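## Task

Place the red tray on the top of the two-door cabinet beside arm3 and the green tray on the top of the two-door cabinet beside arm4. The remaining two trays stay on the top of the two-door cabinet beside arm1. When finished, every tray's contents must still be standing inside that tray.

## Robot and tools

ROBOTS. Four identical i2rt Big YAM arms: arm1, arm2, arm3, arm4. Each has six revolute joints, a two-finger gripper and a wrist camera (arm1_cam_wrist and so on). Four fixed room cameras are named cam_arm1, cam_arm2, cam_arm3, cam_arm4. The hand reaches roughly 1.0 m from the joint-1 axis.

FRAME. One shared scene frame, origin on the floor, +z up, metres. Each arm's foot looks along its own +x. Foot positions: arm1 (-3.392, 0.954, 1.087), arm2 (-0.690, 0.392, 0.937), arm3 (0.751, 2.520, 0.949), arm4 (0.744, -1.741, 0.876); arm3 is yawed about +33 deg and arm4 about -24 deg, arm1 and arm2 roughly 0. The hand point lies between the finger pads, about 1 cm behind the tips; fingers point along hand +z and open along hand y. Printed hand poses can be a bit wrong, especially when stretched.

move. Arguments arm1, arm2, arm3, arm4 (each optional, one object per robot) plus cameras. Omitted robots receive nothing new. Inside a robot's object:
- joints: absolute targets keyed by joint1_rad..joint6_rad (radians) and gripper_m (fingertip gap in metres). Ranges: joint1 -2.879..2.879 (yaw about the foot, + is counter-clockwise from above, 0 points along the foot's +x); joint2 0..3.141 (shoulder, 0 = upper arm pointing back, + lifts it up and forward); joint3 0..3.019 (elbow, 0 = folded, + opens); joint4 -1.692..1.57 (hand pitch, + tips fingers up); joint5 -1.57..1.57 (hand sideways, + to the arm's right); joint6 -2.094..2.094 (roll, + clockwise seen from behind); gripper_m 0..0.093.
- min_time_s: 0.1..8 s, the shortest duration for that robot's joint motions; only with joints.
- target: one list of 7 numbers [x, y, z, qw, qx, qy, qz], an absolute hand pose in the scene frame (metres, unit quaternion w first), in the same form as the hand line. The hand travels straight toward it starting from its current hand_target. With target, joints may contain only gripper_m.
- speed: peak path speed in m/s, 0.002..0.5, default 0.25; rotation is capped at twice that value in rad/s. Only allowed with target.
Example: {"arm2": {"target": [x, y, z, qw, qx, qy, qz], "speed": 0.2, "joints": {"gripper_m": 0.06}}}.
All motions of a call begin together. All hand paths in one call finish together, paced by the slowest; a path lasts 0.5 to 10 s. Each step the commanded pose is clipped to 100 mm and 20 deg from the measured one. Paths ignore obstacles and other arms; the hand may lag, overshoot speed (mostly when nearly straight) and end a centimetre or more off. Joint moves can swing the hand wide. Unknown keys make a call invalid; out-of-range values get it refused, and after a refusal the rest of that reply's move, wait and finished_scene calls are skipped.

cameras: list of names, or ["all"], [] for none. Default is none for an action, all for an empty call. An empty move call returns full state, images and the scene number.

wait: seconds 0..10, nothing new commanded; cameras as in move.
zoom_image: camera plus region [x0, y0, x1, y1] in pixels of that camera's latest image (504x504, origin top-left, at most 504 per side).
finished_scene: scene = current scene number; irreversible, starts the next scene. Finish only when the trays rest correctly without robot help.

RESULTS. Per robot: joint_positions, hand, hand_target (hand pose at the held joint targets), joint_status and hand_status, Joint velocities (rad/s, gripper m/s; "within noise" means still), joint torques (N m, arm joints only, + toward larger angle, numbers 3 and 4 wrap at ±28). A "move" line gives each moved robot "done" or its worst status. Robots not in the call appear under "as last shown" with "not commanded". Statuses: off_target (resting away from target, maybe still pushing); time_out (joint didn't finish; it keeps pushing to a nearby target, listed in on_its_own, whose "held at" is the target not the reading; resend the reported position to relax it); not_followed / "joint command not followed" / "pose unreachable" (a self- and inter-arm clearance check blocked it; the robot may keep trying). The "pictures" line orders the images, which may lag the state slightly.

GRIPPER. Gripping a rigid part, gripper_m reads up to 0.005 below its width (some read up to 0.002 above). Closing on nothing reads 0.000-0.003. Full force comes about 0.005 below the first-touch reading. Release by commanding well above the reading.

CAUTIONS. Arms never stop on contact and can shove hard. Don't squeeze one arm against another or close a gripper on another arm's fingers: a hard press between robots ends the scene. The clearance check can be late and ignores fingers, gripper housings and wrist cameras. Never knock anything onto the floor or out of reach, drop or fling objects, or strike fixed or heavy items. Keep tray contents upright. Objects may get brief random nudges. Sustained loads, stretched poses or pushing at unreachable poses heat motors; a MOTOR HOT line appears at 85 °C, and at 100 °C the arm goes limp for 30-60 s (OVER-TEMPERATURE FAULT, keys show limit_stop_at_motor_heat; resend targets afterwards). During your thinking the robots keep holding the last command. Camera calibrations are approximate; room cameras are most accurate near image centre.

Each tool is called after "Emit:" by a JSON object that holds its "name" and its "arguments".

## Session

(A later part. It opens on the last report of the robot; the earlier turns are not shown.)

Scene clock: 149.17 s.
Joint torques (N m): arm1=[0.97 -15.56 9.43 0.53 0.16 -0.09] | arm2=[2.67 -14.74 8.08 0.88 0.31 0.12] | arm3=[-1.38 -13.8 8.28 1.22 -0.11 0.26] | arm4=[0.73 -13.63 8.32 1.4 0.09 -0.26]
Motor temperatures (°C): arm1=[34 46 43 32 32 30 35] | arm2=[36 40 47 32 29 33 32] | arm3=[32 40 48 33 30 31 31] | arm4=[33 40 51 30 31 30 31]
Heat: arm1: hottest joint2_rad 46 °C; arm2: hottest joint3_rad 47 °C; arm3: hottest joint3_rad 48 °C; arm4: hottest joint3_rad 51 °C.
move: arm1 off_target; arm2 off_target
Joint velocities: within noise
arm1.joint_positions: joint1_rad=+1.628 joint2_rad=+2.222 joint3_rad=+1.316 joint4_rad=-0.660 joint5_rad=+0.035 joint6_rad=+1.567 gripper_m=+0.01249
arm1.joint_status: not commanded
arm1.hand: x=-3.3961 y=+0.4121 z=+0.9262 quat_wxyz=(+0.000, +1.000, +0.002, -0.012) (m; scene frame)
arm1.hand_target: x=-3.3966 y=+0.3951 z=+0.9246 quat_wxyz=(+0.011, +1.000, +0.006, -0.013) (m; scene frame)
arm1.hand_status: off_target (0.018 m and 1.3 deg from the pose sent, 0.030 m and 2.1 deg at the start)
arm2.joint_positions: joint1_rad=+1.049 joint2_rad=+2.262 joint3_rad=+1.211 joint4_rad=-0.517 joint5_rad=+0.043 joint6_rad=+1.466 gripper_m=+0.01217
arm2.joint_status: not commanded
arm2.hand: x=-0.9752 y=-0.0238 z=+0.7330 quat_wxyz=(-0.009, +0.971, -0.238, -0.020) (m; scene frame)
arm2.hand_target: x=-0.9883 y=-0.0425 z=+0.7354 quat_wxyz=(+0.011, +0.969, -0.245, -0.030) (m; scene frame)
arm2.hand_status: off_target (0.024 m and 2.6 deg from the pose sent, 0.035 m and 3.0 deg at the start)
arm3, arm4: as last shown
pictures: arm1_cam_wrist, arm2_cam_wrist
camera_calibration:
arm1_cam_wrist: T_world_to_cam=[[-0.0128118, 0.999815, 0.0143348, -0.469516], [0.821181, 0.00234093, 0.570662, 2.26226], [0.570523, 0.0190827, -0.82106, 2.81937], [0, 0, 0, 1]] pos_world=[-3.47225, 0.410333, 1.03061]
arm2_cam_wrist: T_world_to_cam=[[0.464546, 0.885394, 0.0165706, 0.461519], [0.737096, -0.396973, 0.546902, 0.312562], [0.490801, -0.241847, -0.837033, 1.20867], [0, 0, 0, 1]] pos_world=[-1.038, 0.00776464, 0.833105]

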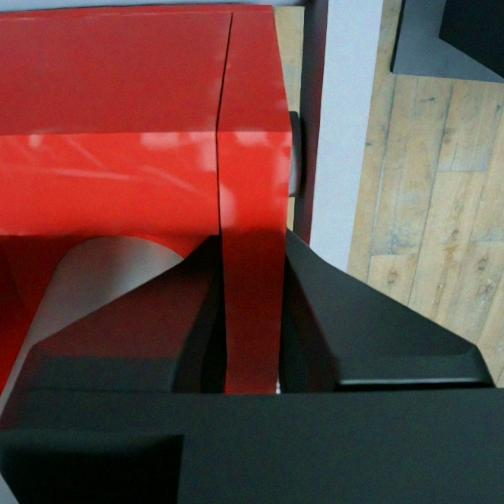

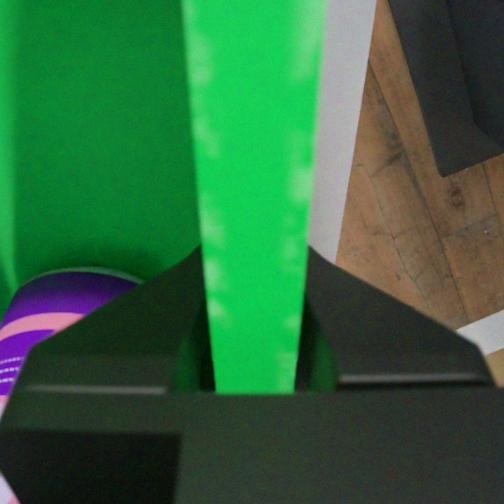

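Emit:
{"name": "move", "arguments": {"arm1": {"joints": {"gripper_m": 0.04}}, "arm2": {"target": [-0.988, -0.044, 0.726, 0.006, 0.9692, -0.2462, -0.028], "speed": 0.06}, "cameras": ["arm2_cam_wrist"]}}

Emit:
{"name": "move", "arguments": {"arm1": {"target": [-3.395, 0.414, 1.05, 0.012, 1, 0, 0], "speed": 0.3}, "arm2": {"joints": {"gripper_m": 0.04}}, "cameras": ["cam_arm1", "arm2_cam_wrist"]}}

Emit:
{"name": "move", "arguments": {"arm2": {"target": [-0.988, -0.040, 0.88, 0, 0.9692, -0.2462, 0], "speed": 0.3}, "cameras": ["cam_arm2", "cam_arm4"]}}

Emit:
{"name": "move", "arguments": {"arm2": {"joints": {"joint1_rad": -0.016, "joint2_rad": 1.906, "joint3_rad": 1.063, "joint4_rad": -0.759, "joint5_rad": 0, "joint6_rad": -0.075, "gripper_m": 0.065}, "min_time_s": 3}, "cameras": ["cam_arm2", "cam_arm4", "cam_arm1"]}}

Scene clock: 157.33 s.
Joint torques (N m): arm1=[0.91 -15.5 8.81 0.55 0.18 -0.09] | arm2=[2.84 -15.21 8.29 0.81 0.32 0.18] | arm3=[-1.38 -13.8 8.31 1.22 -0.11 0.26] | arm4=[0.73 -13.33 8.17 1.22 0.08 -0.24]
Motor temperatures (°C): arm1=[33 47 43 32 32 30 35] | arm2=[36 40 46 32 29 33 32] | arm3=[32 40 48 33 30 31 31] | arm4=[33 40 51 30 31 30 31]
Heat: arm1: hottest joint2_rad 47 °C; arm2: hottest joint3_rad 46 °C; arm3: hottest joint3_rad 48 °C; arm4: hottest joint3_rad 51 °C.
move: arm1 done; arm2 off_target
Joint velocities: within noise
arm1.joint_positions: joint1_rad=+1.626 joint2_rad=+2.222 joint3_rad=+1.327 joint4_rad=-0.660 joint5_rad=+0.033 joint6_rad=+1.567 gripper_m=+0.03994
arm1.joint_status: all done
arm1.hand: x=-3.3967 y=+0.4062 z=+0.9288 quat_wxyz=(+0.006, +1.000, +0.001, -0.011) (m; scene frame)
arm1.hand_target: x=-3.3969 y=+0.3945 z=+0.9249 quat_wxyz=(+0.012, +1.000, +0.005, -0.012) (m; scene frame)
arm1.hand_status: not commanded
arm2.joint_positions: joint1_rad=+1.049 joint2_rad=+2.280 joint3_rad=+1.223 joint4_rad=-0.517 joint5_rad=+0.043 joint6_rad=+1.466 gripper_m=+0.01217
arm2.joint_status: not commanded
arm2.hand: x=-0.9757 y=-0.0246 z=+0.7264 quat_wxyz=(-0.012, +0.971, -0.238, -0.019) (m; scene frame)
arm2.hand_target: x=-0.9878 y=-0.0440 z=+0.7270 quat_wxyz=(+0.007, +0.969, -0.246, -0.028) (m; scene frame)
arm2.hand_status: off_target (0.023 m and 2.5 deg from the pose sent, 0.025 m and 2.2 deg at the start)
arm3, arm4: as last shown
pictures: arm2_cam_wrist
camera_calibration:
arm2_cam_wrist: T_world_to_cam=[[0.464478, 0.885294, 0.0226852, 0.458059], [0.735251, -0.399782, 0.54734, 0.314057], [0.493626, -0.237548, -0.836603, 1.20582], [0, 0, 0, 1]] pos_world=[-1.03889, 0.00647745, 0.826504]

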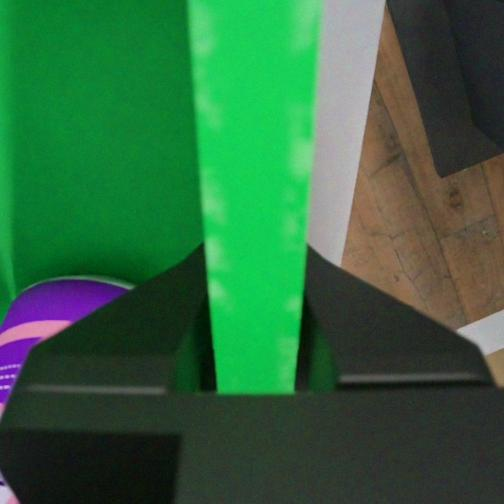

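Scene clock: 158.60 s.
Joint torques (N m): arm1=[0.85 -14.92 7.5 0.03 -0.15 -0.01] | arm2=[2.32 -15.21 7.34 0.7 0.27 0.19] | arm3=[-1.38 -13.86 8.31 1.21 -0.11 0.26] | arm4=[0.62 -13.22 8.05 1.42 0.11 -0.24]
Motor temperatures (°C): arm1=[33 47 43 32 32 30 35] | arm2=[36 40 46 32 29 33 32] | arm3=[32 40 48 33 30 31 31] | arm4=[33 40 51 30 31 30 31]
Heat: arm1: hottest joint2_rad 47 °C; arm2: hottest joint3_rad 46 °C; arm3: hottest joint3_rad 48 °C; arm4: hottest joint3_rad 51 °C.
move: arm1 off_target; arm2 done
Joint velocities: within noise
arm1.joint_positions: joint1_rad=+1.622 joint2_rad=+1.964 joint3_rad=+1.310 joint4_rad=-0.859 joint5_rad=+0.018 joint6_rad=+1.570 gripper_m=+0.03994
arm1.joint_status: not commanded
arm1.hand: x=-3.3980 y=+0.4068 z=+1.0584 quat_wxyz=(+0.027, +1.000, -0.003, -0.004) (m; scene frame)
arm1.hand_target: x=-3.3973 y=+0.4136 z=+1.0494 quat_wxyz=(+0.012, +1.000, -0.004, -0.001) (m; scene frame)
arm1.hand_status: off_target (0.011 m and 1.7 deg from the pose sent, 0.121 m and 1.5 deg at the start)
arm2.joint_positions: joint1_rad=+1.054 joint2_rad=+2.280 joint3_rad=+1.235 joint4_rad=-0.517 joint5_rad=+0.045 joint6_rad=+1.466 gripper_m=+0.03992
arm2.joint_status: all done
arm2.hand: x=-0.9779 y=-0.0317 z=+0.7287 quat_wxyz=(-0.006, +0.971, -0.236, -0.022) (m; scene frame)
arm2.hand_target: x=-0.9877 y=-0.0433 z=+0.7268 quat_wxyz=(+0.006, +0.969, -0.246, -0.028) (m; scene frame)
arm2.hand_status: not commanded
arm3, arm4: as last shown
pictures: arm2_cam_wrist, cam_arm1
camera_calibration:
arm2_cam_wrist: T_world_to_cam=[[0.460492, 0.8876, 0.0106501, 0.470306], [0.741436, -0.391203, 0.545191, 0.319414], [0.488078, -0.24316, -0.838244, 1.2027], [0, 0, 0, 1]] pos_world=[-1.04041, -0.0000404915, 0.829004]

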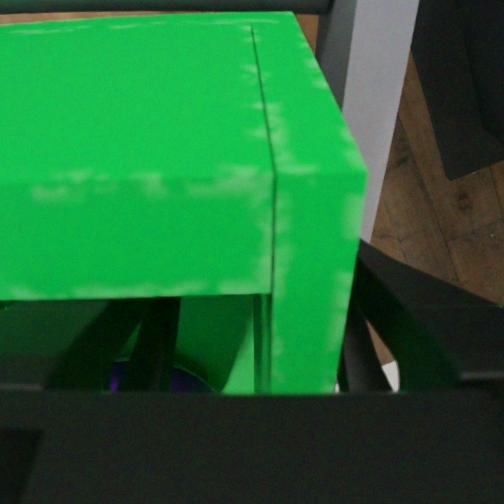

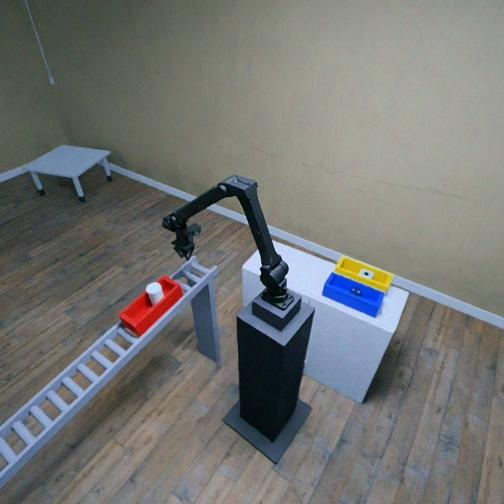

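Scene clock: 160.00 s.
Joint torques (N m): arm1=[0.85 -14.8 7.5 0.02 -0.15 -0.01] | arm2=[1.96 -13.92 9.89 -0.32 -0.1 0.03] | arm3=[-1.32 -13.8 8.29 1.24 -0.1 0.26] | arm4=[0.44 -12.86 8.32 1.4 0.09 -0.24]
Motor temperatures (°C): arm1=[33 47 43 32 32 30 35] | arm2=[36 40 46 32 29 33 32] | arm3=[32 41 48 33 30 31 31] | arm4=[33 40 51 30 31 30 31]
Heat: arm1: hottest joint2_rad 47 °C; arm2: hottest joint3_rad 46 °C; arm3: hottest joint3_rad 48 °C; arm4: hottest joint3_rad 51 °C.
move: arm2 done
Joint velocities: within noise
arm1, arm3, arm4: as last shown
arm2.joint_positions: joint1_rad=+1.029 joint2_rad=+1.977 joint3_rad=+1.237 joint4_rad=-0.823 joint5_rad=+0.005 joint6_rad=+1.466 gripper_m=+0.03992
arm2.joint_status: not commanded
arm2.hand: x=-0.9852 y=-0.0323 z=+0.8795 quat_wxyz=(+0.000, +0.969, -0.248, -0.003) (m; scene frame)
arm2.hand_target: x=-0.9933 y=-0.0383 z=+0.8797 quat_wxyz=(+0.001, +0.968, -0.251, +0.000) (m; scene frame)
arm2.hand_status: done (0.008 m and 0.4 deg from the pose sent, 0.152 m and 2.8 deg at the start)
pictures: cam_arm2, cam_arm4

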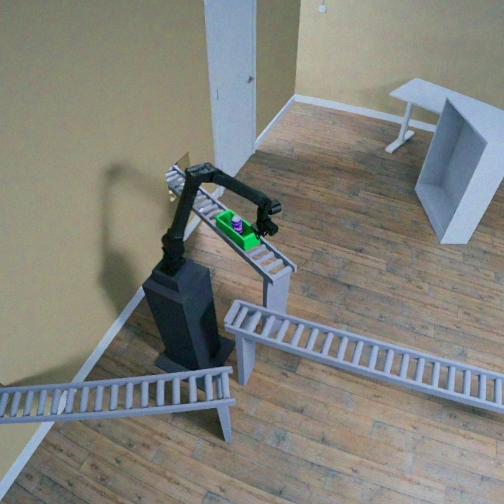

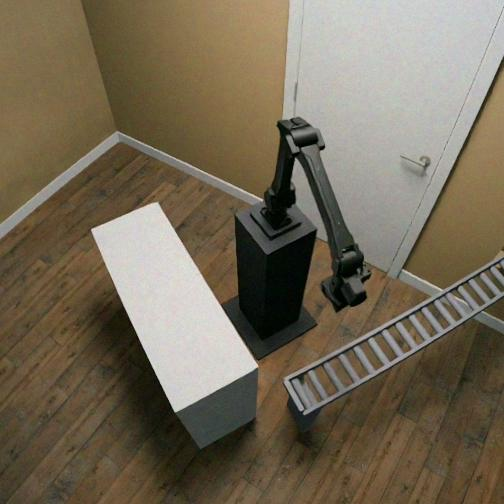

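Scene clock: 163.83 s.
Joint torques (N m): arm1=[0.85 -14.86 7.5 0.02 -0.15 -0.01] | arm2=[2.96 -14.33 5.72 0.92 -0.11 -0.13] | arm3=[-1.38 -13.86 8.29 1.22 -0.11 0.26] | arm4=[0.38 -12.92 8.28 1.24 0.11 -0.26]
Motor temperatures (°C): arm1=[33 47 43 32 32 30 35] | arm2=[36 40 46 32 29 33 31] | arm3=[32 41 48 33 30 31 31] | arm4=[33 40 51 30 31 30 31]
Heat: arm1: hottest joint2_rad 47 °C; arm2: hottest joint3_rad 46 °C; arm3: hottest joint3_rad 48 °C; arm4: hottest joint3_rad 51 °C.
move: arm2 done
Joint velocities: within noise
arm1, arm3, arm4: as last shown
arm2.joint_positions: joint1_rad=-0.006 joint2_rad=+1.912 joint3_rad=+1.076 joint4_rad=-0.774 joint5_rad=+0.013 joint6_rad=-0.049 gripper_m=+0.06490
arm2.joint_status: all done
arm2.hand: x=-1.1466 y=+0.4275 z=+0.8684 quat_wxyz=(-0.008, +1.000, -0.010, +0.022) (m; scene frame)
arm2.hand_target: x=-1.1452 y=+0.4261 z=+0.8682 quat_wxyz=(-0.006, +1.000, +0.001, +0.017) (m; scene frame)
arm2.hand_status: not commanded
pictures: cam_arm1, cam_arm2, cam_arm4

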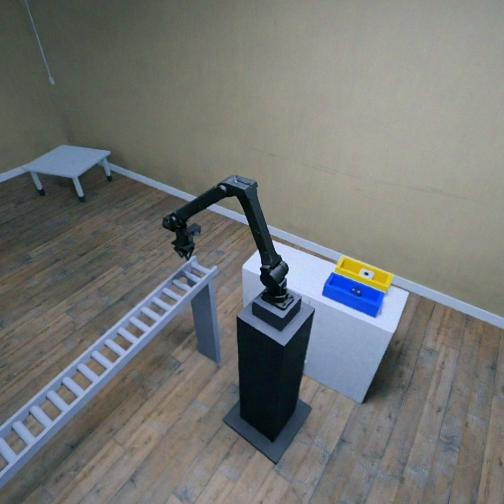

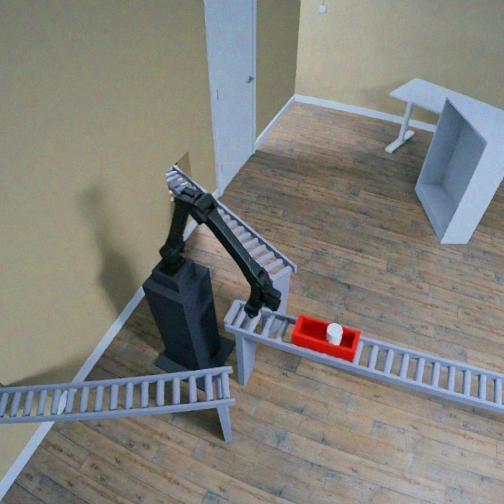

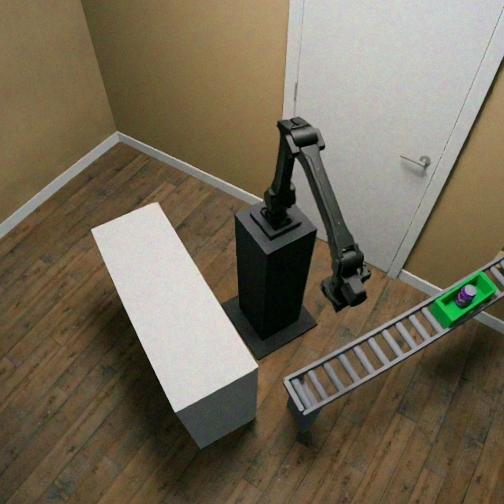

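Emit:
{"name": "move", "arguments": {"arm4": {"target": [1.035, -1.302, 0.72, 0, 0.967, -0.2546, 0], "speed": 0.15}, "arm2": {"target": [-1.20, 0.43, 0.875, 0, 1, 0, 0], "speed": 0.15}, "cameras": ["arm2_cam_wrist", "arm4_cam_wrist", "cam_arm2", "cam_arm4"]}}

Scene clock: 173.07 s.
Joint torques (N m): arm1=[0.85 -14.8 7.5 0.03 -0.15 -0.01] | arm2=[2.84 -12.92 10.55 -0.14 -0.2 -0.13] | arm3=[-1.38 -13.86 8.28 1.24 -0.11 0.26] | arm4=[1.44 -16.85 8.1 1.29 -0.18 -0.04]
Motor temperatures (°C): arm1=[33 48 43 32 32 30 34] | arm2=[36 40 45 32 29 33 31] | arm3=[32 41 48 33 30 31 31] | arm4=[33 40 51 30 31 30 31]
Heat: arm1: hottest joint2_rad 48 °C; arm2: hottest joint3_rad 45 °C; arm3: hottest joint3_rad 48 °C; arm4: hottest joint3_rad 51 °C.
move: arm2 off_target; arm4 off_target
Joint velocities: within noise
arm1, arm3: as last shown
arm2.joint_positions: joint1_rad=-0.006 joint2_rad=+1.957 joint3_rad=+1.174 joint4_rad=-0.791 joint5_rad=+0.001 joint6_rad=-0.049 gripper_m=+0.06490
arm2.joint_status: not commanded
arm2.hand: x=-1.1853 y=+0.4281 z=+0.8734 quat_wxyz=(-0.003, +1.000, -0.010, +0.003) (m; scene frame)
arm2.hand_target: x=-1.1996 y=+0.4298 z=+0.8743 quat_wxyz=(+0.000, +1.000, -0.002, +0.000) (m; scene frame)
arm2.hand_status: off_target (0.015 m and 1.3 deg from the pose sent, 0.054 m and 2.9 deg at the start)
arm4.joint_positions: joint1_rad=+1.394 joint2_rad=+2.186 joint3_rad=+1.227 joint4_rad=-0.655 joint5_rad=-0.005 joint6_rad=-1.639 gripper_m=+0.06011
arm4.joint_status: not commanded
arm4.hand: x=+1.0305 y=-1.3226 z=+0.7231 quat_wxyz=(+0.015, +0.965, -0.262, -0.004) (m; scene frame)
arm4.hand_target: x=+1.0338 y=-1.3045 z=+0.7204 quat_wxyz=(+0.000, +0.967, -0.255, +0.000) (m; scene frame)
arm4.hand_status: off_target (0.021 m and 2.0 deg from the pose sent, 0.238 m and 2.1 deg at the start)
pictures: arm2_cam_wrist, arm4_cam_wrist, cam_arm2, cam_arm4
camera_calibration:
arm2_cam_wrist: T_world_to_cam=[[0.0224988, 0.999643, 0.0144037, -0.414256], [0.808689, -0.0266681, 0.587631, 0.460749], [0.587806, -0.00157285, -0.809001, 1.52629], [0, 0, 0, 1]] pos_world=[-1.26044, 0.428796, 0.969986]
arm4_cam_wrist: T_world_to_cam=[[0.511486, 0.858481, -0.0373259, 0.635142], [0.709663, -0.397529, 0.581678, -1.67437], [0.484521, -0.324009, -0.812562, -0.216098], [0, 0, 0, 1]] pos_world=[0.968076, -1.28088, 0.822058]

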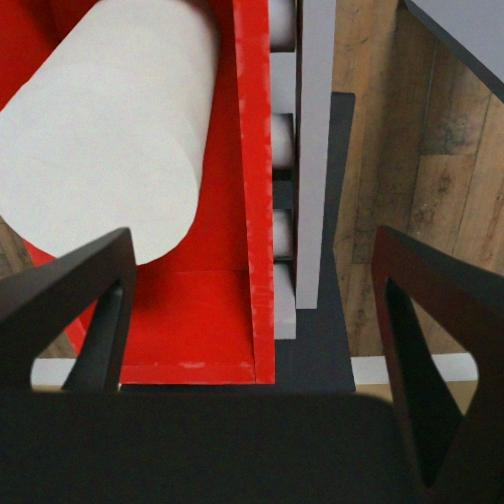

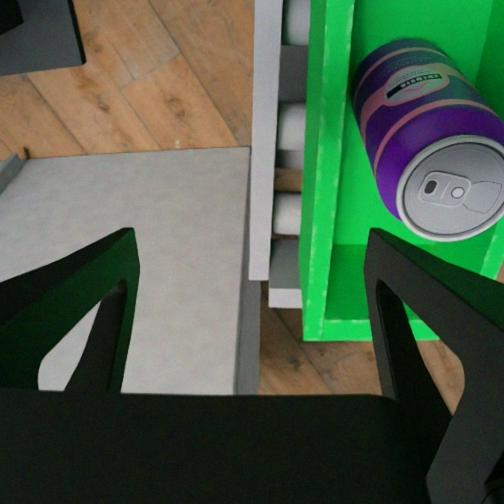

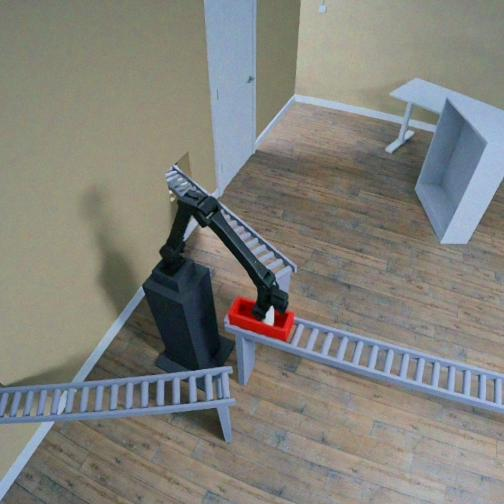

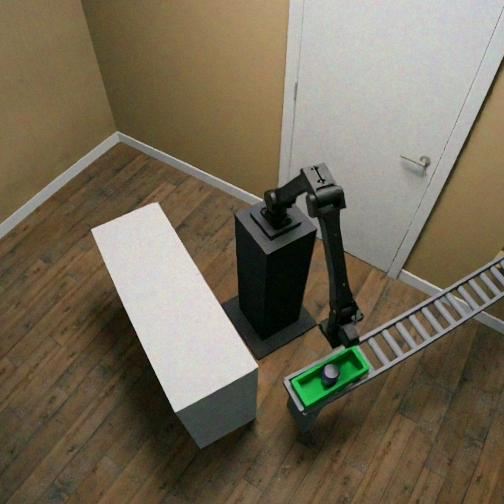

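Emit:
{"name": "move", "arguments": {"arm2": {"target": [-1.243, 0.428, 0.865, 0, 1, 0, 0], "speed": 0.2}, "arm4": {"target": [1.037, -1.285, 0.63, 0, 0.967, -0.2546, 0], "speed": 0.15}, "cameras": ["arm4_cam_wrist"]}}

Emit:
{"name": "move", "arguments": {"arm2": {"target": [-1.243, 0.424, 0.737, 0, 1, 0, 0], "speed": 0.15}, "cameras": ["arm2_cam_wrist"]}}

Scene clock: 191.07 s.
Joint torques (N m): arm1=[0.79 -14.86 7.5 0.02 -0.15 0] | arm2=[2.84 -14.45 11.03 -0.4 -0.16 -0.1] | arm3=[-1.38 -13.8 8.29 1.22 -0.11 0.26] | arm4=[2.37 -17.61 6.95 1.24 -0.09 0.17]
Motor temperatures (°C): arm1=[33 48 43 32 32 30 34] | arm2=[36 40 47 32 29 33 31] | arm3=[32 41 48 33 30 31 31] | arm4=[33 39 51 30 31 30 31]
Heat: arm1: hottest joint2_rad 48 °C; arm2: hottest joint3_rad 47 °C; arm3: hottest joint3_rad 48 °C; arm4: hottest joint3_rad 51 °C.
move: arm2 off_target; arm4 off_target
Joint velocities: within noise
arm1, arm3: as last shown
arm2.joint_positions: joint1_rad=-0.006 joint2_rad=+2.055 joint3_rad=+1.317 joint4_rad=-0.837 joint5_rad=-0.001 joint6_rad=-0.049 gripper_m=+0.06490
arm2.joint_status: not commanded
arm2.hand: x=-1.2274 y=+0.4308 z=+0.8639 quat_wxyz=(-0.002, +1.000, -0.010, +0.004) (m; scene frame)
arm2.hand_target: x=-1.2420 y=+0.4274 z=+0.8641 quat_wxyz=(+0.000, +1.000, +0.000, +0.000) (m; scene frame)
arm2.hand_status: off_target (0.016 m and 1.3 deg from the pose sent, 0.058 m and 1.3 deg at the start)
arm4.joint_positions: joint1_rad=+1.411 joint2_rad=+2.407 joint3_rad=+1.343 joint4_rad=-0.543 joint5_rad=-0.005 joint6_rad=-1.639 gripper_m=+0.06011
arm4.joint_status: not commanded
arm4.hand: x=+1.0356 y=-1.3008 z=+0.6352 quat_wxyz=(+0.012, +0.967, -0.254, -0.002) (m; scene frame)
arm4.hand_target: x=+1.0363 y=-1.2858 z=+0.6302 quat_wxyz=(+0.000, +0.967, -0.254, +0.000) (m; scene frame)
arm4.hand_status: off_target (0.017 m and 1.4 deg from the pose sent, 0.101 m and 2.0 deg at the start)
pictures: arm4_cam_wrist
camera_calibration:
arm4_cam_wrist: T_world_to_cam=[[0.497037, 0.867162, -0.0313711, 0.633059], [0.714262, -0.388334, 0.58226, -1.61128], [0.492731, -0.311812, -0.812397, -0.275702], [0, 0, 0, 1]] pos_world=[0.972072, -1.26065, 0.734067]

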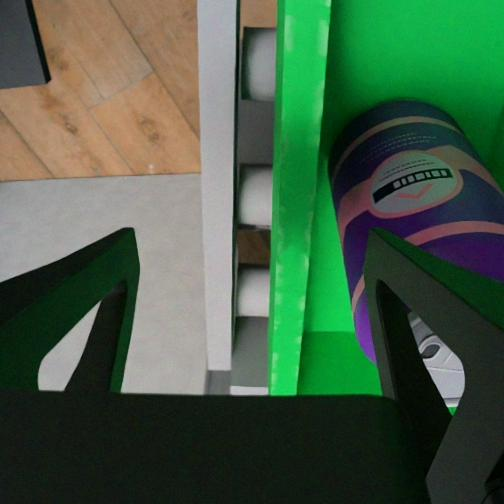

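Scene clock: 193.00 s.
Joint torques (N m): arm1=[0.85 -14.8 7.5 0.03 -0.15 -0.01] | arm2=[3.14 -15.74 8.58 0.88 -0.16 -0.02] | arm3=[-1.38 -13.86 8.29 1.22 -0.1 0.26] | arm4=[2.26 -18.26 7.05 1.16 -0.15 0.12]
Motor temperatures (°C): arm1=[33 48 43 32 32 30 34] | arm2=[36 40 47 32 29 33 31] | arm3=[32 41 48 33 30 31 31] | arm4=[33 39 52 30 31 30 31]
Heat: arm1: hottest joint2_rad 48 °C; arm2: hottest joint3_rad 47 °C; arm3: hottest joint3_rad 48 °C; arm4: hottest joint3_rad 52 °C.
move: arm2 off_target
Joint velocities: within noise
arm1, arm4: as last shown
arm2.joint_positions: joint1_rad=+0.000 joint2_rad=+2.303 joint3_rad=+1.338 joint4_rad=-0.635 joint5_rad=-0.001 joint6_rad=-0.048 gripper_m=+0.06490
arm2.joint_status: not commanded
arm2.hand: x=-1.2234 y=+0.4279 z=+0.7395 quat_wxyz=(-0.001, +1.000, -0.008, +0.016) (m; scene frame)
arm2.hand_target: x=-1.2412 y=+0.4238 z=+0.7379 quat_wxyz=(+0.000, +1.000, -0.001, +0.000) (m; scene frame)
arm2.hand_status: off_target (0.020 m and 2.1 deg from the pose sent, 0.128 m and 1.3 deg at the start)
arm3.joint_positions: joint1_rad=-1.361 joint2_rad=+1.703 joint3_rad=+1.206 joint4_rad=-1.089 joint5_rad=+0.003 joint6_rad=+1.627 gripper_m=+0.06007
arm3.joint_status: not commanded
arm3.hand: x=+1.0816 y=+2.1848 z=+1.0165 quat_wxyz=(+0.005, -0.935, -0.354, +0.005) (m; scene frame)
arm3.hand_target: x=+1.0835 y=+2.1838 z=+1.0114 quat_wxyz=(+0.003, -0.939, -0.343, +0.002) (m; scene frame)
arm3.hand_status: not commanded
pictures: arm2_cam_wrist
camera_calibration:
arm2_cam_wrist: T_world_to_cam=[[0.017703, 0.999775, 0.0117017, -0.415227], [0.793284, -0.0211685, 0.608484, 0.533644], [0.608595, -0.00148923, -0.79348, 1.45433], [0, 0, 0, 1]] pos_world=[-1.30108, 0.428596, 0.834131]

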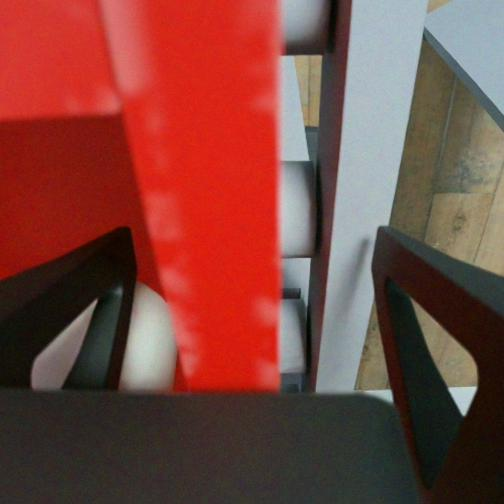

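Emit:
{"name": "move", "arguments": {"arm2": {"joints": {"gripper_m": 0}}, "arm4": {"target": [1.036, -1.269, 0.546, 0, 0.967, -0.2546, 0], "speed": 0.12}, "cameras": ["arm2_cam_wrist", "arm4_cam_wrist"]}}

Emit:
{"name": "move", "arguments": {"arm2": {"target": [-1.243, 0.426, 0.81, 0, 1, 0, 0], "speed": 0.05}, "cameras": ["arm2_cam_wrist", "cam_arm2"]}}

Scene clock: 201.53 s.
Joint torques (N m): arm1=[0.85 -14.8 7.5 0.03 -0.15 0] | arm2=[3.19 -15.97 8.43 0.95 -0.24 -0.04] | arm3=[-1.38 -13.86 8.28 1.21 -0.1 0.26] | arm4=[2.14 -18.08 6.54 1.06 -0.01 0.18]
Motor temperatures (°C): arm1=[33 48 43 32 32 30 34] | arm2=[36 41 46 32 29 33 31] | arm3=[32 41 48 33 30 31 31] | arm4=[33 39 52 30 31 30 31]
Heat: arm1: hottest joint2_rad 48 °C; arm2: hottest joint3_rad 46 °C; arm3: hottest joint3_rad 48 °C; arm4: hottest joint3_rad 52 °C.
move: arm2 off_target; arm4 off_target
Joint velocities: within noise
arm1, arm3: as last shown
arm2.joint_positions: joint1_rad=+0.000 joint2_rad=+2.303 joint3_rad=+1.340 joint4_rad=-0.633 joint5_rad=+0.002 joint6_rad=-0.051 gripper_m=+0.01215
arm2.joint_status: gripper_m off_target (ended at +0.01218, target +0.00000)
arm2.hand: x=-1.2246 y=+0.4285 z=+0.7398 quat_wxyz=(-0.003, +1.000, -0.007, +0.015) (m; scene frame)
arm2.hand_target: x=-1.2418 y=+0.4243 z=+0.7381 quat_wxyz=(-0.001, +1.000, -0.001, -0.001) (m; scene frame)
arm2.hand_status: not commanded
arm4.joint_positions: joint1_rad=+1.432 joint2_rad=+2.613 joint3_rad=+1.488 joint4_rad=-0.477 joint5_rad=-0.008 joint6_rad=-1.639 gripper_m=+0.06010
arm4.joint_status: not commanded
arm4.hand: x=+1.0352 y=-1.2805 z=+0.5538 quat_wxyz=(+0.009, +0.970, -0.244, -0.003) (m; scene frame)
arm4.hand_target: x=+1.0356 y=-1.2700 z=+0.5464 quat_wxyz=(+0.000, +0.968, -0.250, +0.000) (m; scene frame)
arm4.hand_status: off_target (0.014 m and 1.7 deg from the pose sent, 0.095 m and 1.4 deg at the start)
pictures: arm2_cam_wrist, arm4_cam_wrist
camera_calibration:
arm2_cam_wrist: T_world_to_cam=[[0.0145824, 0.999785, 0.0147747, -0.421862], [0.79509, -0.0205543, 0.606143, 0.538104], [0.606316, 0.00290817, -0.795218, 1.45188], [0, 0, 0, 1]] pos_world=[-1.30199, 0.428609, 0.834624]
arm4_cam_wrist: T_world_to_cam=[[0.478273, 0.877847, -0.0252879, 0.64286], [0.721994, -0.376641, 0.580402, -1.54775], [0.49998, -0.295848, -0.813938, -0.321528], [0, 0, 0, 1]] pos_world=[0.970764, -1.2424, 0.652871]

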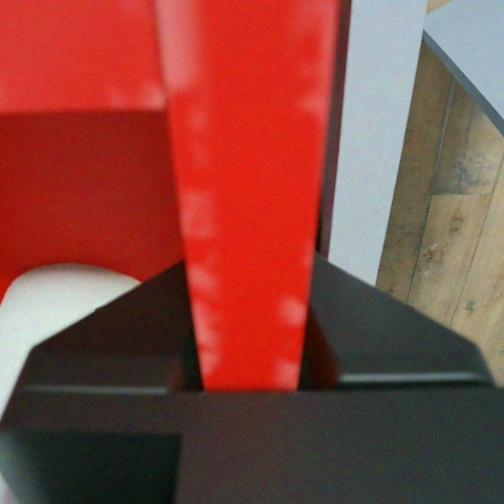

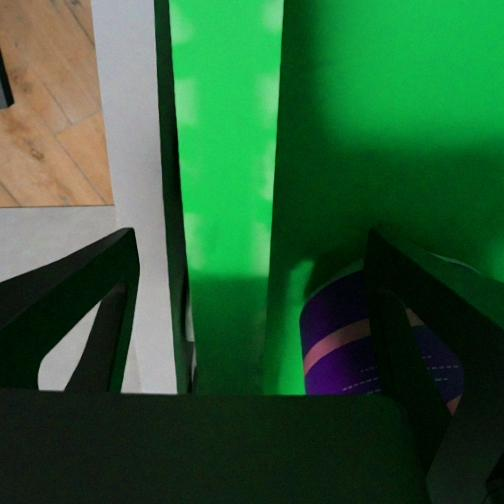

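Scene clock: 203.57 s.
Joint torques (N m): arm1=[0.85 -14.86 7.5 0.03 -0.15 0] | arm2=[3.02 -19.49 7.86 -0.64 -0.27 -0.1] | arm3=[-1.38 -13.8 8.29 1.21 -0.11 0.26] | arm4=[1.73 -18.26 6.45 1.14 -0.04 0.26]
Motor temperatures (°C): arm1=[33 48 43 32 32 30 34] | arm2=[36 41 46 32 29 33 31] | arm3=[32 41 48 33 30 31 31] | arm4=[33 39 51 30 31 30 31]
Heat: arm1: hottest joint2_rad 48 °C; arm2: hottest joint3_rad 46 °C; arm3: hottest joint3_rad 48 °C; arm4: hottest joint3_rad 51 °C.
move: arm2 off_target
Joint velocities: within noise
arm1, arm3, arm4: as last shown
arm2.joint_positions: joint1_rad=+0.000 joint2_rad=+2.210 joint3_rad=+1.340 joint4_rad=-0.713 joint5_rad=+0.002 joint6_rad=-0.051 gripper_m=+0.01215
arm2.joint_status: not commanded
arm2.hand: x=-1.2331 y=+0.4288 z=+0.7888 quat_wxyz=(-0.003, +1.000, -0.007, +0.008) (m; scene frame)
arm2.hand_target: x=-1.2458 y=+0.4261 z=+0.8091 quat_wxyz=(+0.000, +1.000, +0.000, -0.005) (m; scene frame)
arm2.hand_status: off_target (0.024 m and 1.2 deg from the pose sent, 0.073 m and 1.9 deg at the start)
pictures: arm2_cam_wrist, cam_arm2
camera_calibration:
arm2_cam_wrist: T_world_to_cam=[[0.0146254, 0.999774, 0.0154538, -0.423239], [0.803322, -0.0209514, 0.595177, 0.534155], [0.595366, 0.0037097, -0.803446, 1.48868], [0, 0, 0, 1]] pos_world=[-1.30922, 0.428811, 0.884701]

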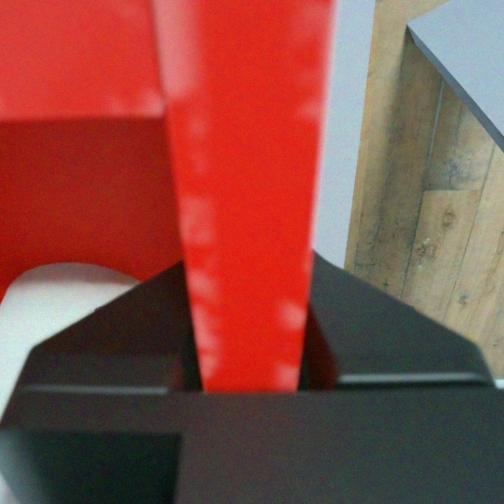

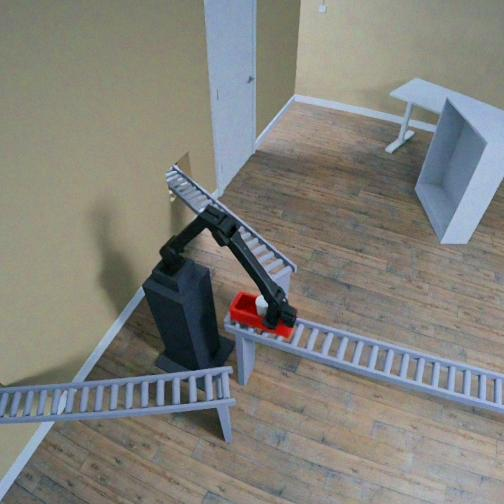

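Emit:
{"name": "move", "arguments": {"arm2": {"target": [-1.235, 0.428, 0.97, 0, 1, 0, 0], "speed": 0.12}, "arm4": {"joints": {"gripper_m": 0}}, "cameras": ["arm4_cam_wrist", "arm2_cam_wrist"]}}

Emit:
{"name": "move", "arguments": {"arm2": {"joints": {"joint1_rad": -0.905, "joint6_rad": -1.46}, "min_time_s": 3.8}, "arm4": {"target": [1.030, -1.272, 0.63, 0, 0.967, -0.2546, 0], "speed": 0.05}, "cameras": ["arm4_cam_wrist", "arm2_cam_wrist", "cam_arm2", "cam_arm4"]}}

Scene clock: 210.27 s.
Joint torques (N m): arm1=[0.85 -14.8 7.5 0.02 -0.15 0] | arm2=[1.9 -17.38 13.52 -0.85 -0.24 -0.1] | arm3=[-1.44 -13.8 8.29 1.22 -0.11 0.26] | arm4=[0.85 -18.37 6.19 1.25 -0.05 0.11]
Motor temperatures (°C): arm1=[33 48 43 32 32 30 34] | arm2=[36 42 46 32 29 33 31] | arm3=[32 41 48 33 30 31 31] | arm4=[33 39 51 30 31 30 31]
Heat: arm1: hottest joint2_rad 48 °C; arm2: hottest joint3_rad 46 °C; arm3: hottest joint3_rad 48 °C; arm4: hottest joint3_rad 51 °C.
move: arm2 off_target; arm4 off_target
Joint velocities: within noise
arm1.joint_positions: joint1_rad=+1.622 joint2_rad=+1.964 joint3_rad=+1.310 joint4_rad=-0.859 joint5_rad=+0.018 joint6_rad=+1.570 gripper_m=+0.03994
arm1.joint_status: not commanded
arm1.hand: x=-3.3980 y=+0.4068 z=+1.0584 quat_wxyz=(+0.027, +1.000, -0.003, -0.004) (m; scene frame)
arm1.hand_target: x=-3.3973 y=+0.4136 z=+1.0494 quat_wxyz=(+0.012, +1.000, -0.004, -0.001) (m; scene frame)
arm1.hand_status: not commanded
arm2.joint_positions: joint1_rad=+0.000 joint2_rad=+1.928 joint3_rad=+1.340 joint4_rad=-1.043 joint5_rad=+0.002 joint6_rad=-0.051 gripper_m=+0.01215
arm2.joint_status: not commanded
arm2.hand: x=-1.2090 y=+0.4265 z=+0.9371 quat_wxyz=(-0.002, +0.999, -0.007, +0.032) (m; scene frame)
arm2.hand_target: x=-1.2347 y=+0.4280 z=+0.9701 quat_wxyz=(+0.000, +1.000, +0.000, +0.000) (m; scene frame)
arm2.hand_status: off_target (0.042 m and 3.7 deg from the pose sent, 0.181 m and 1.2 deg at the start)
arm3: as last shown
arm4.joint_positions: joint1_rad=+1.432 joint2_rad=+2.613 joint3_rad=+1.488 joint4_rad=-0.477 joint5_rad=-0.008 joint6_rad=-1.613 gripper_m=+0.01010
arm4.joint_status: gripper_m off_target (ended at +0.01014, target +0.00000)
arm4.hand: x=+1.0352 y=-1.2805 z=+0.5538 quat_wxyz=(+0.009, +0.967, -0.256, -0.003) (m; scene frame)
arm4.hand_target: x=+1.0357 y=-1.2701 z=+0.5464 quat_wxyz=(+0.000, +0.967, -0.255, +0.000) (m; scene frame)
arm4.hand_status: not commanded
pictures: arm2_cam_wrist, arm4_cam_wrist
camera_calibration:
arm2_cam_wrist: T_world_to_cam=[[0.0142936, 0.999812, 0.0131061, -0.42178], [0.774233, -0.0193612, 0.632604, 0.355591], [0.632739, 0.00110502, -0.774365, 1.61255], [0, 0, 0, 1]] pos_world=[-1.28961, 0.426804, 1.02928]
arm4_cam_wrist: T_world_to_cam=[[0.501039, 0.865056, -0.0252737, 0.602926], [0.711681, -0.395236, 0.580775, -1.56115], [0.492414, -0.308977, -0.813672, -0.330657], [0, 0, 0, 1]] pos_world=[0.971774, -1.24075, 0.652872]

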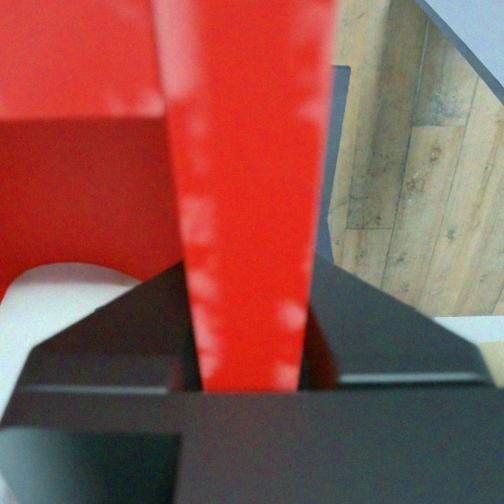

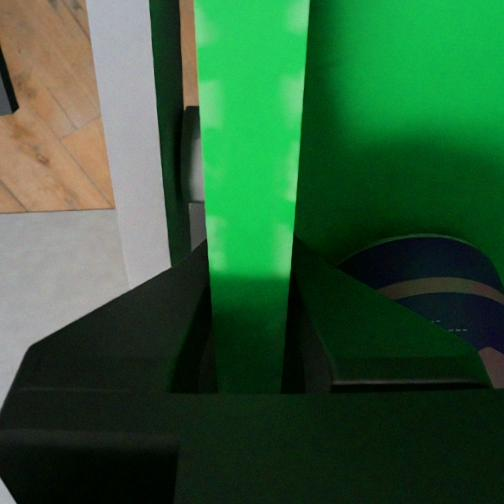

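Scene clock: 214.97 s.
Joint torques (N m): arm1=[0.79 -14.86 7.5 0.02 -0.15 -0.01] | arm2=[2.84 -17.08 13.45 -1.01 -0.04 -0.12] | arm3=[-1.44 -13.8 8.28 1.21 -0.1 0.26] | arm4=[2.55 -24.94 5.08 -0.14 0.06 0.11]
Motor temperatures (°C): arm1=[33 48 43 32 32 30 34] | arm2=[36 42 46 32 29 33 32] | arm3=[32 41 48 33 30 31 31] | arm4=[33 41 51 30 31 30 32]
Heat: arm1: hottest joint2_rad 48 °C; arm2: hottest joint3_rad 46 °C; arm3: hottest joint3_rad 48 °C; arm4: hottest joint3_rad 51 °C.
move: arm2 done; arm4 off_target
Joint velocities: within noise
arm1, arm3: as last shown
arm2.joint_positions: joint1_rad=-0.905 joint2_rad=+1.928 joint3_rad=+1.340 joint4_rad=-1.043 joint5_rad=-0.016 joint6_rad=-1.453 gripper_m=+0.01215
arm2.joint_status: all done
arm2.hand: x=-0.9861 y=+0.8201 z=+0.9400 quat_wxyz=(+0.029, +0.971, +0.239, +0.005) (m; scene frame)
arm2.hand_target: x=-1.0008 y=+0.8410 z=+0.9730 quat_wxyz=(-0.001, +0.969, +0.248, -0.005) (m; scene frame)
arm2.hand_status: not commanded
arm4.joint_positions: joint1_rad=+1.434 joint2_rad=+2.498 joint3_rad=+1.392 joint4_rad=-0.536 joint5_rad=-0.022 joint6_rad=-1.622 gripper_m=+0.01010
arm4.joint_status: not commanded
arm4.hand: x=+1.0206 y=-1.2970 z=+0.5978 quat_wxyz=(+0.026, +0.967, -0.251, -0.015) (m; scene frame)
arm4.hand_target: x=+1.0277 y=-1.2716 z=+0.6285 quat_wxyz=(-0.001, +0.968, -0.249, -0.005) (m; scene frame)
arm4.hand_status: off_target (0.042 m and 3.4 deg from the pose sent, 0.077 m and 1.1 deg at the start)
pictures: arm2_cam_wrist, arm4_cam_wrist, cam_arm2, cam_arm4
camera_calibration:
arm2_cam_wrist: T_world_to_cam=[[-0.462632, 0.885155, -0.0497145, -1.13582], [0.709015, 0.403071, 0.578646, -0.171237], [0.53223, 0.232452, -0.814062, 1.22175], [0, 0, 0, 1]] pos_world=[-1.05431, 0.790398, 1.0372]
arm4_cam_wrist: T_world_to_cam=[[0.491, 0.868775, -0.0644098, 0.664089], [0.734441, -0.373047, 0.56695, -1.56899], [0.468524, -0.325678, -0.82123, -0.285561], [0, 0, 0, 1]] pos_world=[0.960052, -1.25525, 0.697798]

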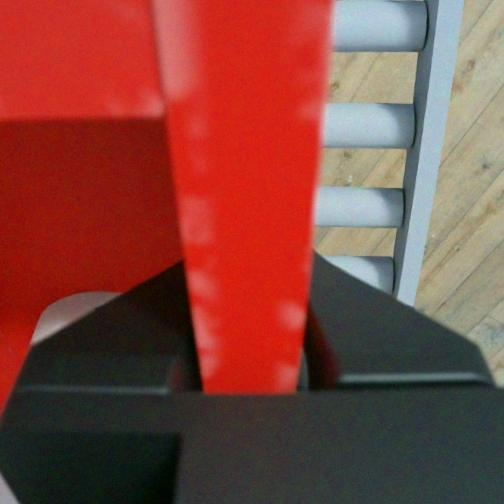

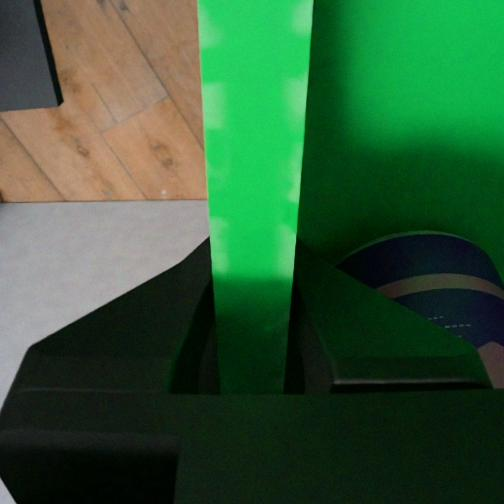

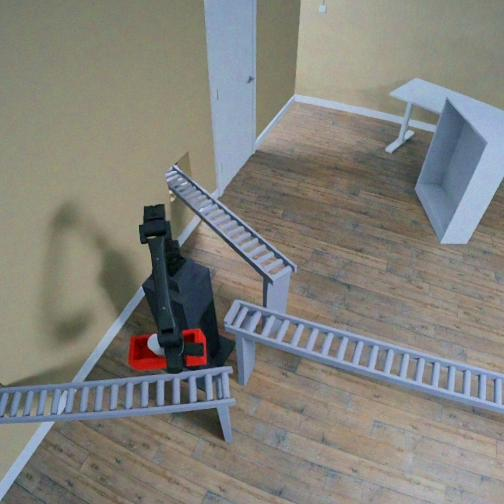

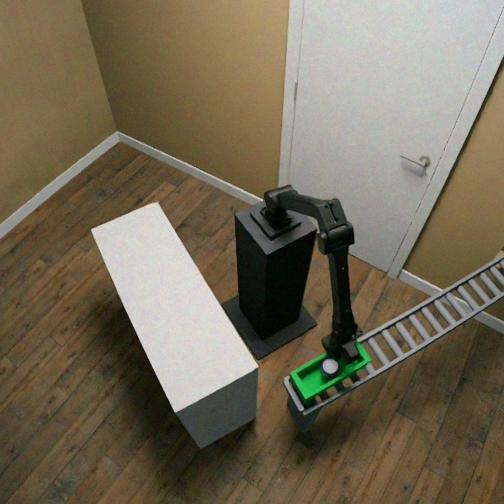

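Emit:
{"name": "move", "arguments": {"arm2": {"target": [-1.076, 0.905, 0.84, -0.0331, 0.966, 0.2588, -0.0113], "speed": 0.12}, "arm4": {"target": [1.022, -1.27, 0.92, 0, 0.967, -0.2546, 0], "speed": 0.15}, "cameras": ["arm4_cam_wrist", "arm2_cam_wrist", "cam_arm4", "cam_arm2"]}}

Scene clock: 251.90 s.
Joint torques (N m): arm1=[0.85 -14.86 7.49 0.02 -0.15 -0.01] | arm2=[2.78 -19.08 12.48 0.58 0.41 0.09] | arm3=[-1.32 -13.86 8.29 1.22 -0.11 0.26] | arm4=[3.02 -21.89 13.29 0.01 0.36 0.21]
Motor temperatures (°C): arm1=[33 48 42 32 32 30 33] | arm2=[36 41 51 32 29 33 32] | arm3=[32 41 48 33 30 31 31] | arm4=[33 50 49 30 31 30 33]
Heat: arm1: hottest joint2_rad 48 °C; arm2: hottest joint3_rad 51 °C; arm3: hottest joint3_rad 48 °C; arm4: hottest joint2_rad 50 °C.
move: arm2 off_target; arm4 off_target
Joint velocities: within noise
arm1, arm3: as last shown
arm2.joint_positions: joint1_rad=-0.867 joint2_rad=+2.270 joint3_rad=+1.562 joint4_rad=-0.866 joint5_rad=-0.013 joint6_rad=-1.453 gripper_m=+0.01215
arm2.joint_status: not commanded
arm2.hand: x=-1.0529 y=+0.8785 z=+0.8182 quat_wxyz=(+0.002, +0.966, +0.258, -0.003) (m; scene frame)
arm2.hand_target: x=-1.0750 y=+0.9023 z=+0.8402 quat_wxyz=(-0.034, +0.965, +0.259, -0.011) (m; scene frame)
arm2.hand_status: off_target (0.041 m and 4.1 deg from the pose sent, 0.159 m and 7.7 deg at the start)
arm4.joint_positions: joint1_rad=+1.443 joint2_rad=+1.961 joint3_rad=+1.347 joint4_rad=-1.082 joint5_rad=-0.019 joint6_rad=-1.616 gripper_m=+0.01010
arm4.joint_status: not commanded
arm4.hand: x=+1.0084 y=-1.3041 z=+0.8718 quat_wxyz=(+0.052, +0.967, -0.250, -0.021) (m; scene frame)
arm4.hand_target: x=+1.0213 y=-1.2704 z=+0.9196 quat_wxyz=(+0.000, +0.967, -0.254, -0.001) (m; scene frame)
arm4.hand_status: off_target (0.061 m and 6.5 deg from the pose sent, 0.323 m and 3.4 deg at the start)
pictures: arm2_cam_wrist, arm4_cam_wrist, cam_arm2, cam_arm4
camera_calibration:
arm2_cam_wrist: T_world_to_cam=[[-0.497238, 0.867587, 0.00681859, -1.29175], [0.71092, 0.402918, 0.576411, -0.0729791], [0.49734, 0.291461, -0.817131, 1.05857], [0, 0, 0, 1]] pos_world=[-1.11689, 0.841577, 0.915866]
arm4_cam_wrist: T_world_to_cam=[[0.486213, 0.865815, -0.118157, 0.741656], [0.749756, -0.343887, 0.565338, -1.69402], [0.448845, -0.363464, -0.816353, -0.0907596], [0, 0, 0, 1]] pos_world=[0.950235, -1.25767, 0.971233]

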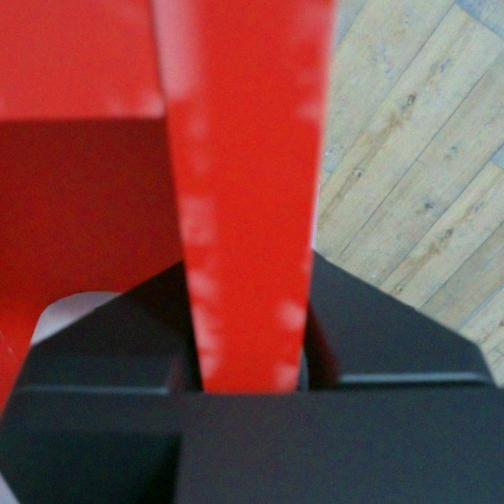

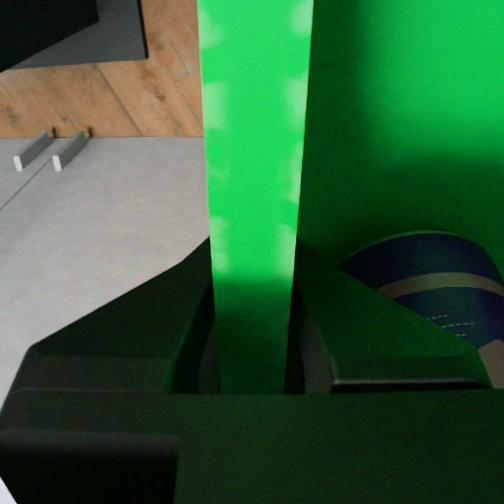

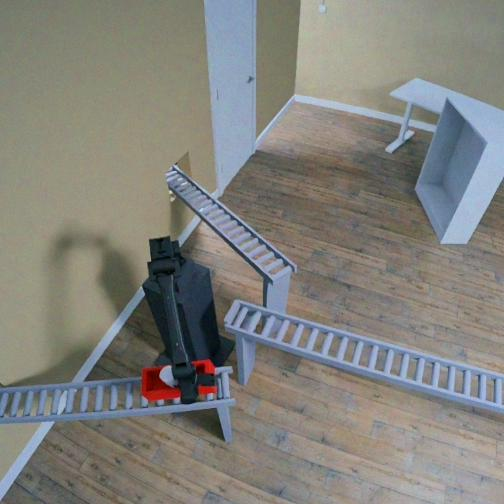

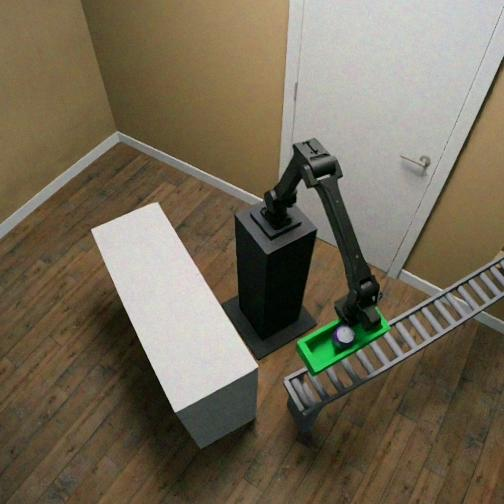

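Emit:
{"name": "move", "arguments": {"arm2": {"target": [-1.078, 0.900, 0.783, -0.0331, 0.966, 0.2588, -0.0250], "speed": 0.1}, "arm4": {"joints": {"joint1_rad": 0.084, "joint6_rad": -1.43}, "min_time_s": 3.8}, "cameras": ["arm4_cam_wrist", "arm2_cam_wrist", "cam_arm4", "cam_arm2"]}}

Scene clock: 262.27 s.
Joint torques (N m): arm1=[0.85 -14.8 7.5 0.03 -0.15 -0.01] | arm2=[3.55 -20.66 10.56 0.55 -0.09 0.1] | arm3=[-1.38 -13.86 8.28 1.22 -0.1 0.26] | arm4=[1.44 -22.12 13.31 -0.02 0.15 0.21]
Motor temperatures (°C): arm1=[33 48 42 32 32 30 33] | arm2=[36 42 50 32 29 33 32] | arm3=[32 41 48 33 30 31 31] | arm4=[33 51 54 30 31 30 34]
Heat: arm1: hottest joint2_rad 48 °C; arm2: hottest joint3_rad 50 °C; arm3: hottest joint3_rad 48 °C; arm4: hottest joint3_rad 54 °C.
move: arm2 off_target; arm4 done
Joint velocities: within noise
arm1, arm3: as last shown
arm2.joint_positions: joint1_rad=-0.867 joint2_rad=+2.366 joint3_rad=+1.562 joint4_rad=-0.756 joint5_rad=-0.029 joint6_rad=-1.453 gripper_m=+0.01215
arm2.joint_status: not commanded
arm2.hand: x=-1.0552 y=+0.8776 z=+0.7617 quat_wxyz=(-0.002, +0.966, +0.258, -0.013) (m; scene frame)
arm2.hand_target: x=-1.0772 y=+0.8982 z=+0.7837 quat_wxyz=(-0.033, +0.965, +0.259, -0.025) (m; scene frame)
arm2.hand_status: off_target (0.038 m and 3.9 deg from the pose sent, 0.048 m and 4.7 deg at the start)
arm4.joint_positions: joint1_rad=+0.070 joint2_rad=+1.961 joint3_rad=+1.347 joint4_rad=-1.082 joint5_rad=-0.016 joint6_rad=-1.451 gripper_m=+0.01010
arm4.joint_status: all done
arm4.hand: x=+1.2239 y=-1.9141 z=+0.8712 quat_wxyz=(+0.025, +0.521, -0.851, -0.053) (m; scene frame)
arm4.hand_target: x=+1.2576 y=-1.9259 z=+0.9189 quat_wxyz=(-0.008, +0.514, -0.858, -0.007) (m; scene frame)
arm4.hand_status: not commanded
pictures: arm2_cam_wrist, arm4_cam_wrist, cam_arm2, cam_arm4
camera_calibration:
arm2_cam_wrist: T_world_to_cam=[[-0.49708, 0.867504, 0.0186728, -1.30045], [0.722562, 0.401922, 0.562461, -0.014691], [0.480432, 0.293081, -0.826613, 1.00166], [0, 0, 0, 1]] pos_world=[-1.11704, 0.840482, 0.860534]
arm4_cam_wrist: T_world_to_cam=[[0.881151, -0.456705, -0.12245, -1.8461], [-0.315623, -0.760941, 0.566878, -1.56071], [-0.352074, -0.460857, -0.81465, 0.382563], [0, 0, 0, 1]] pos_world=[1.26879, -1.85442, 0.970331]

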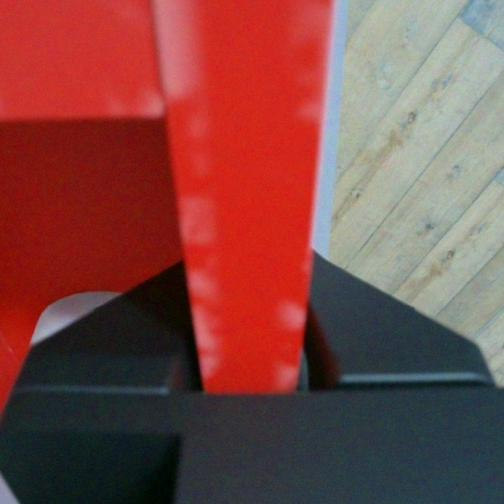

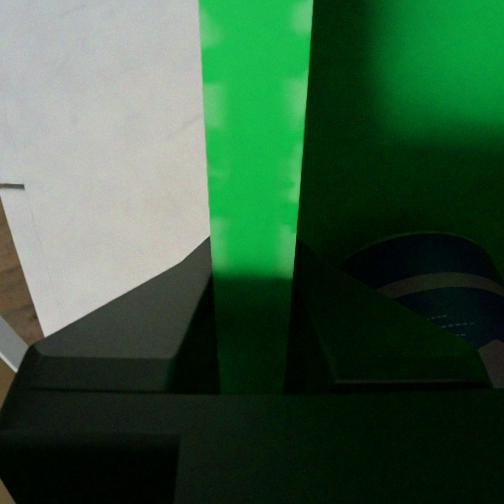

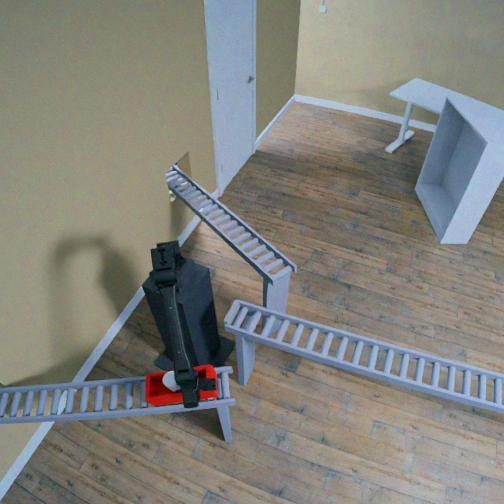

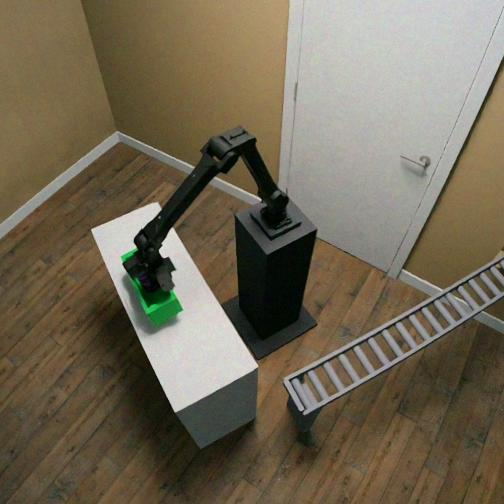

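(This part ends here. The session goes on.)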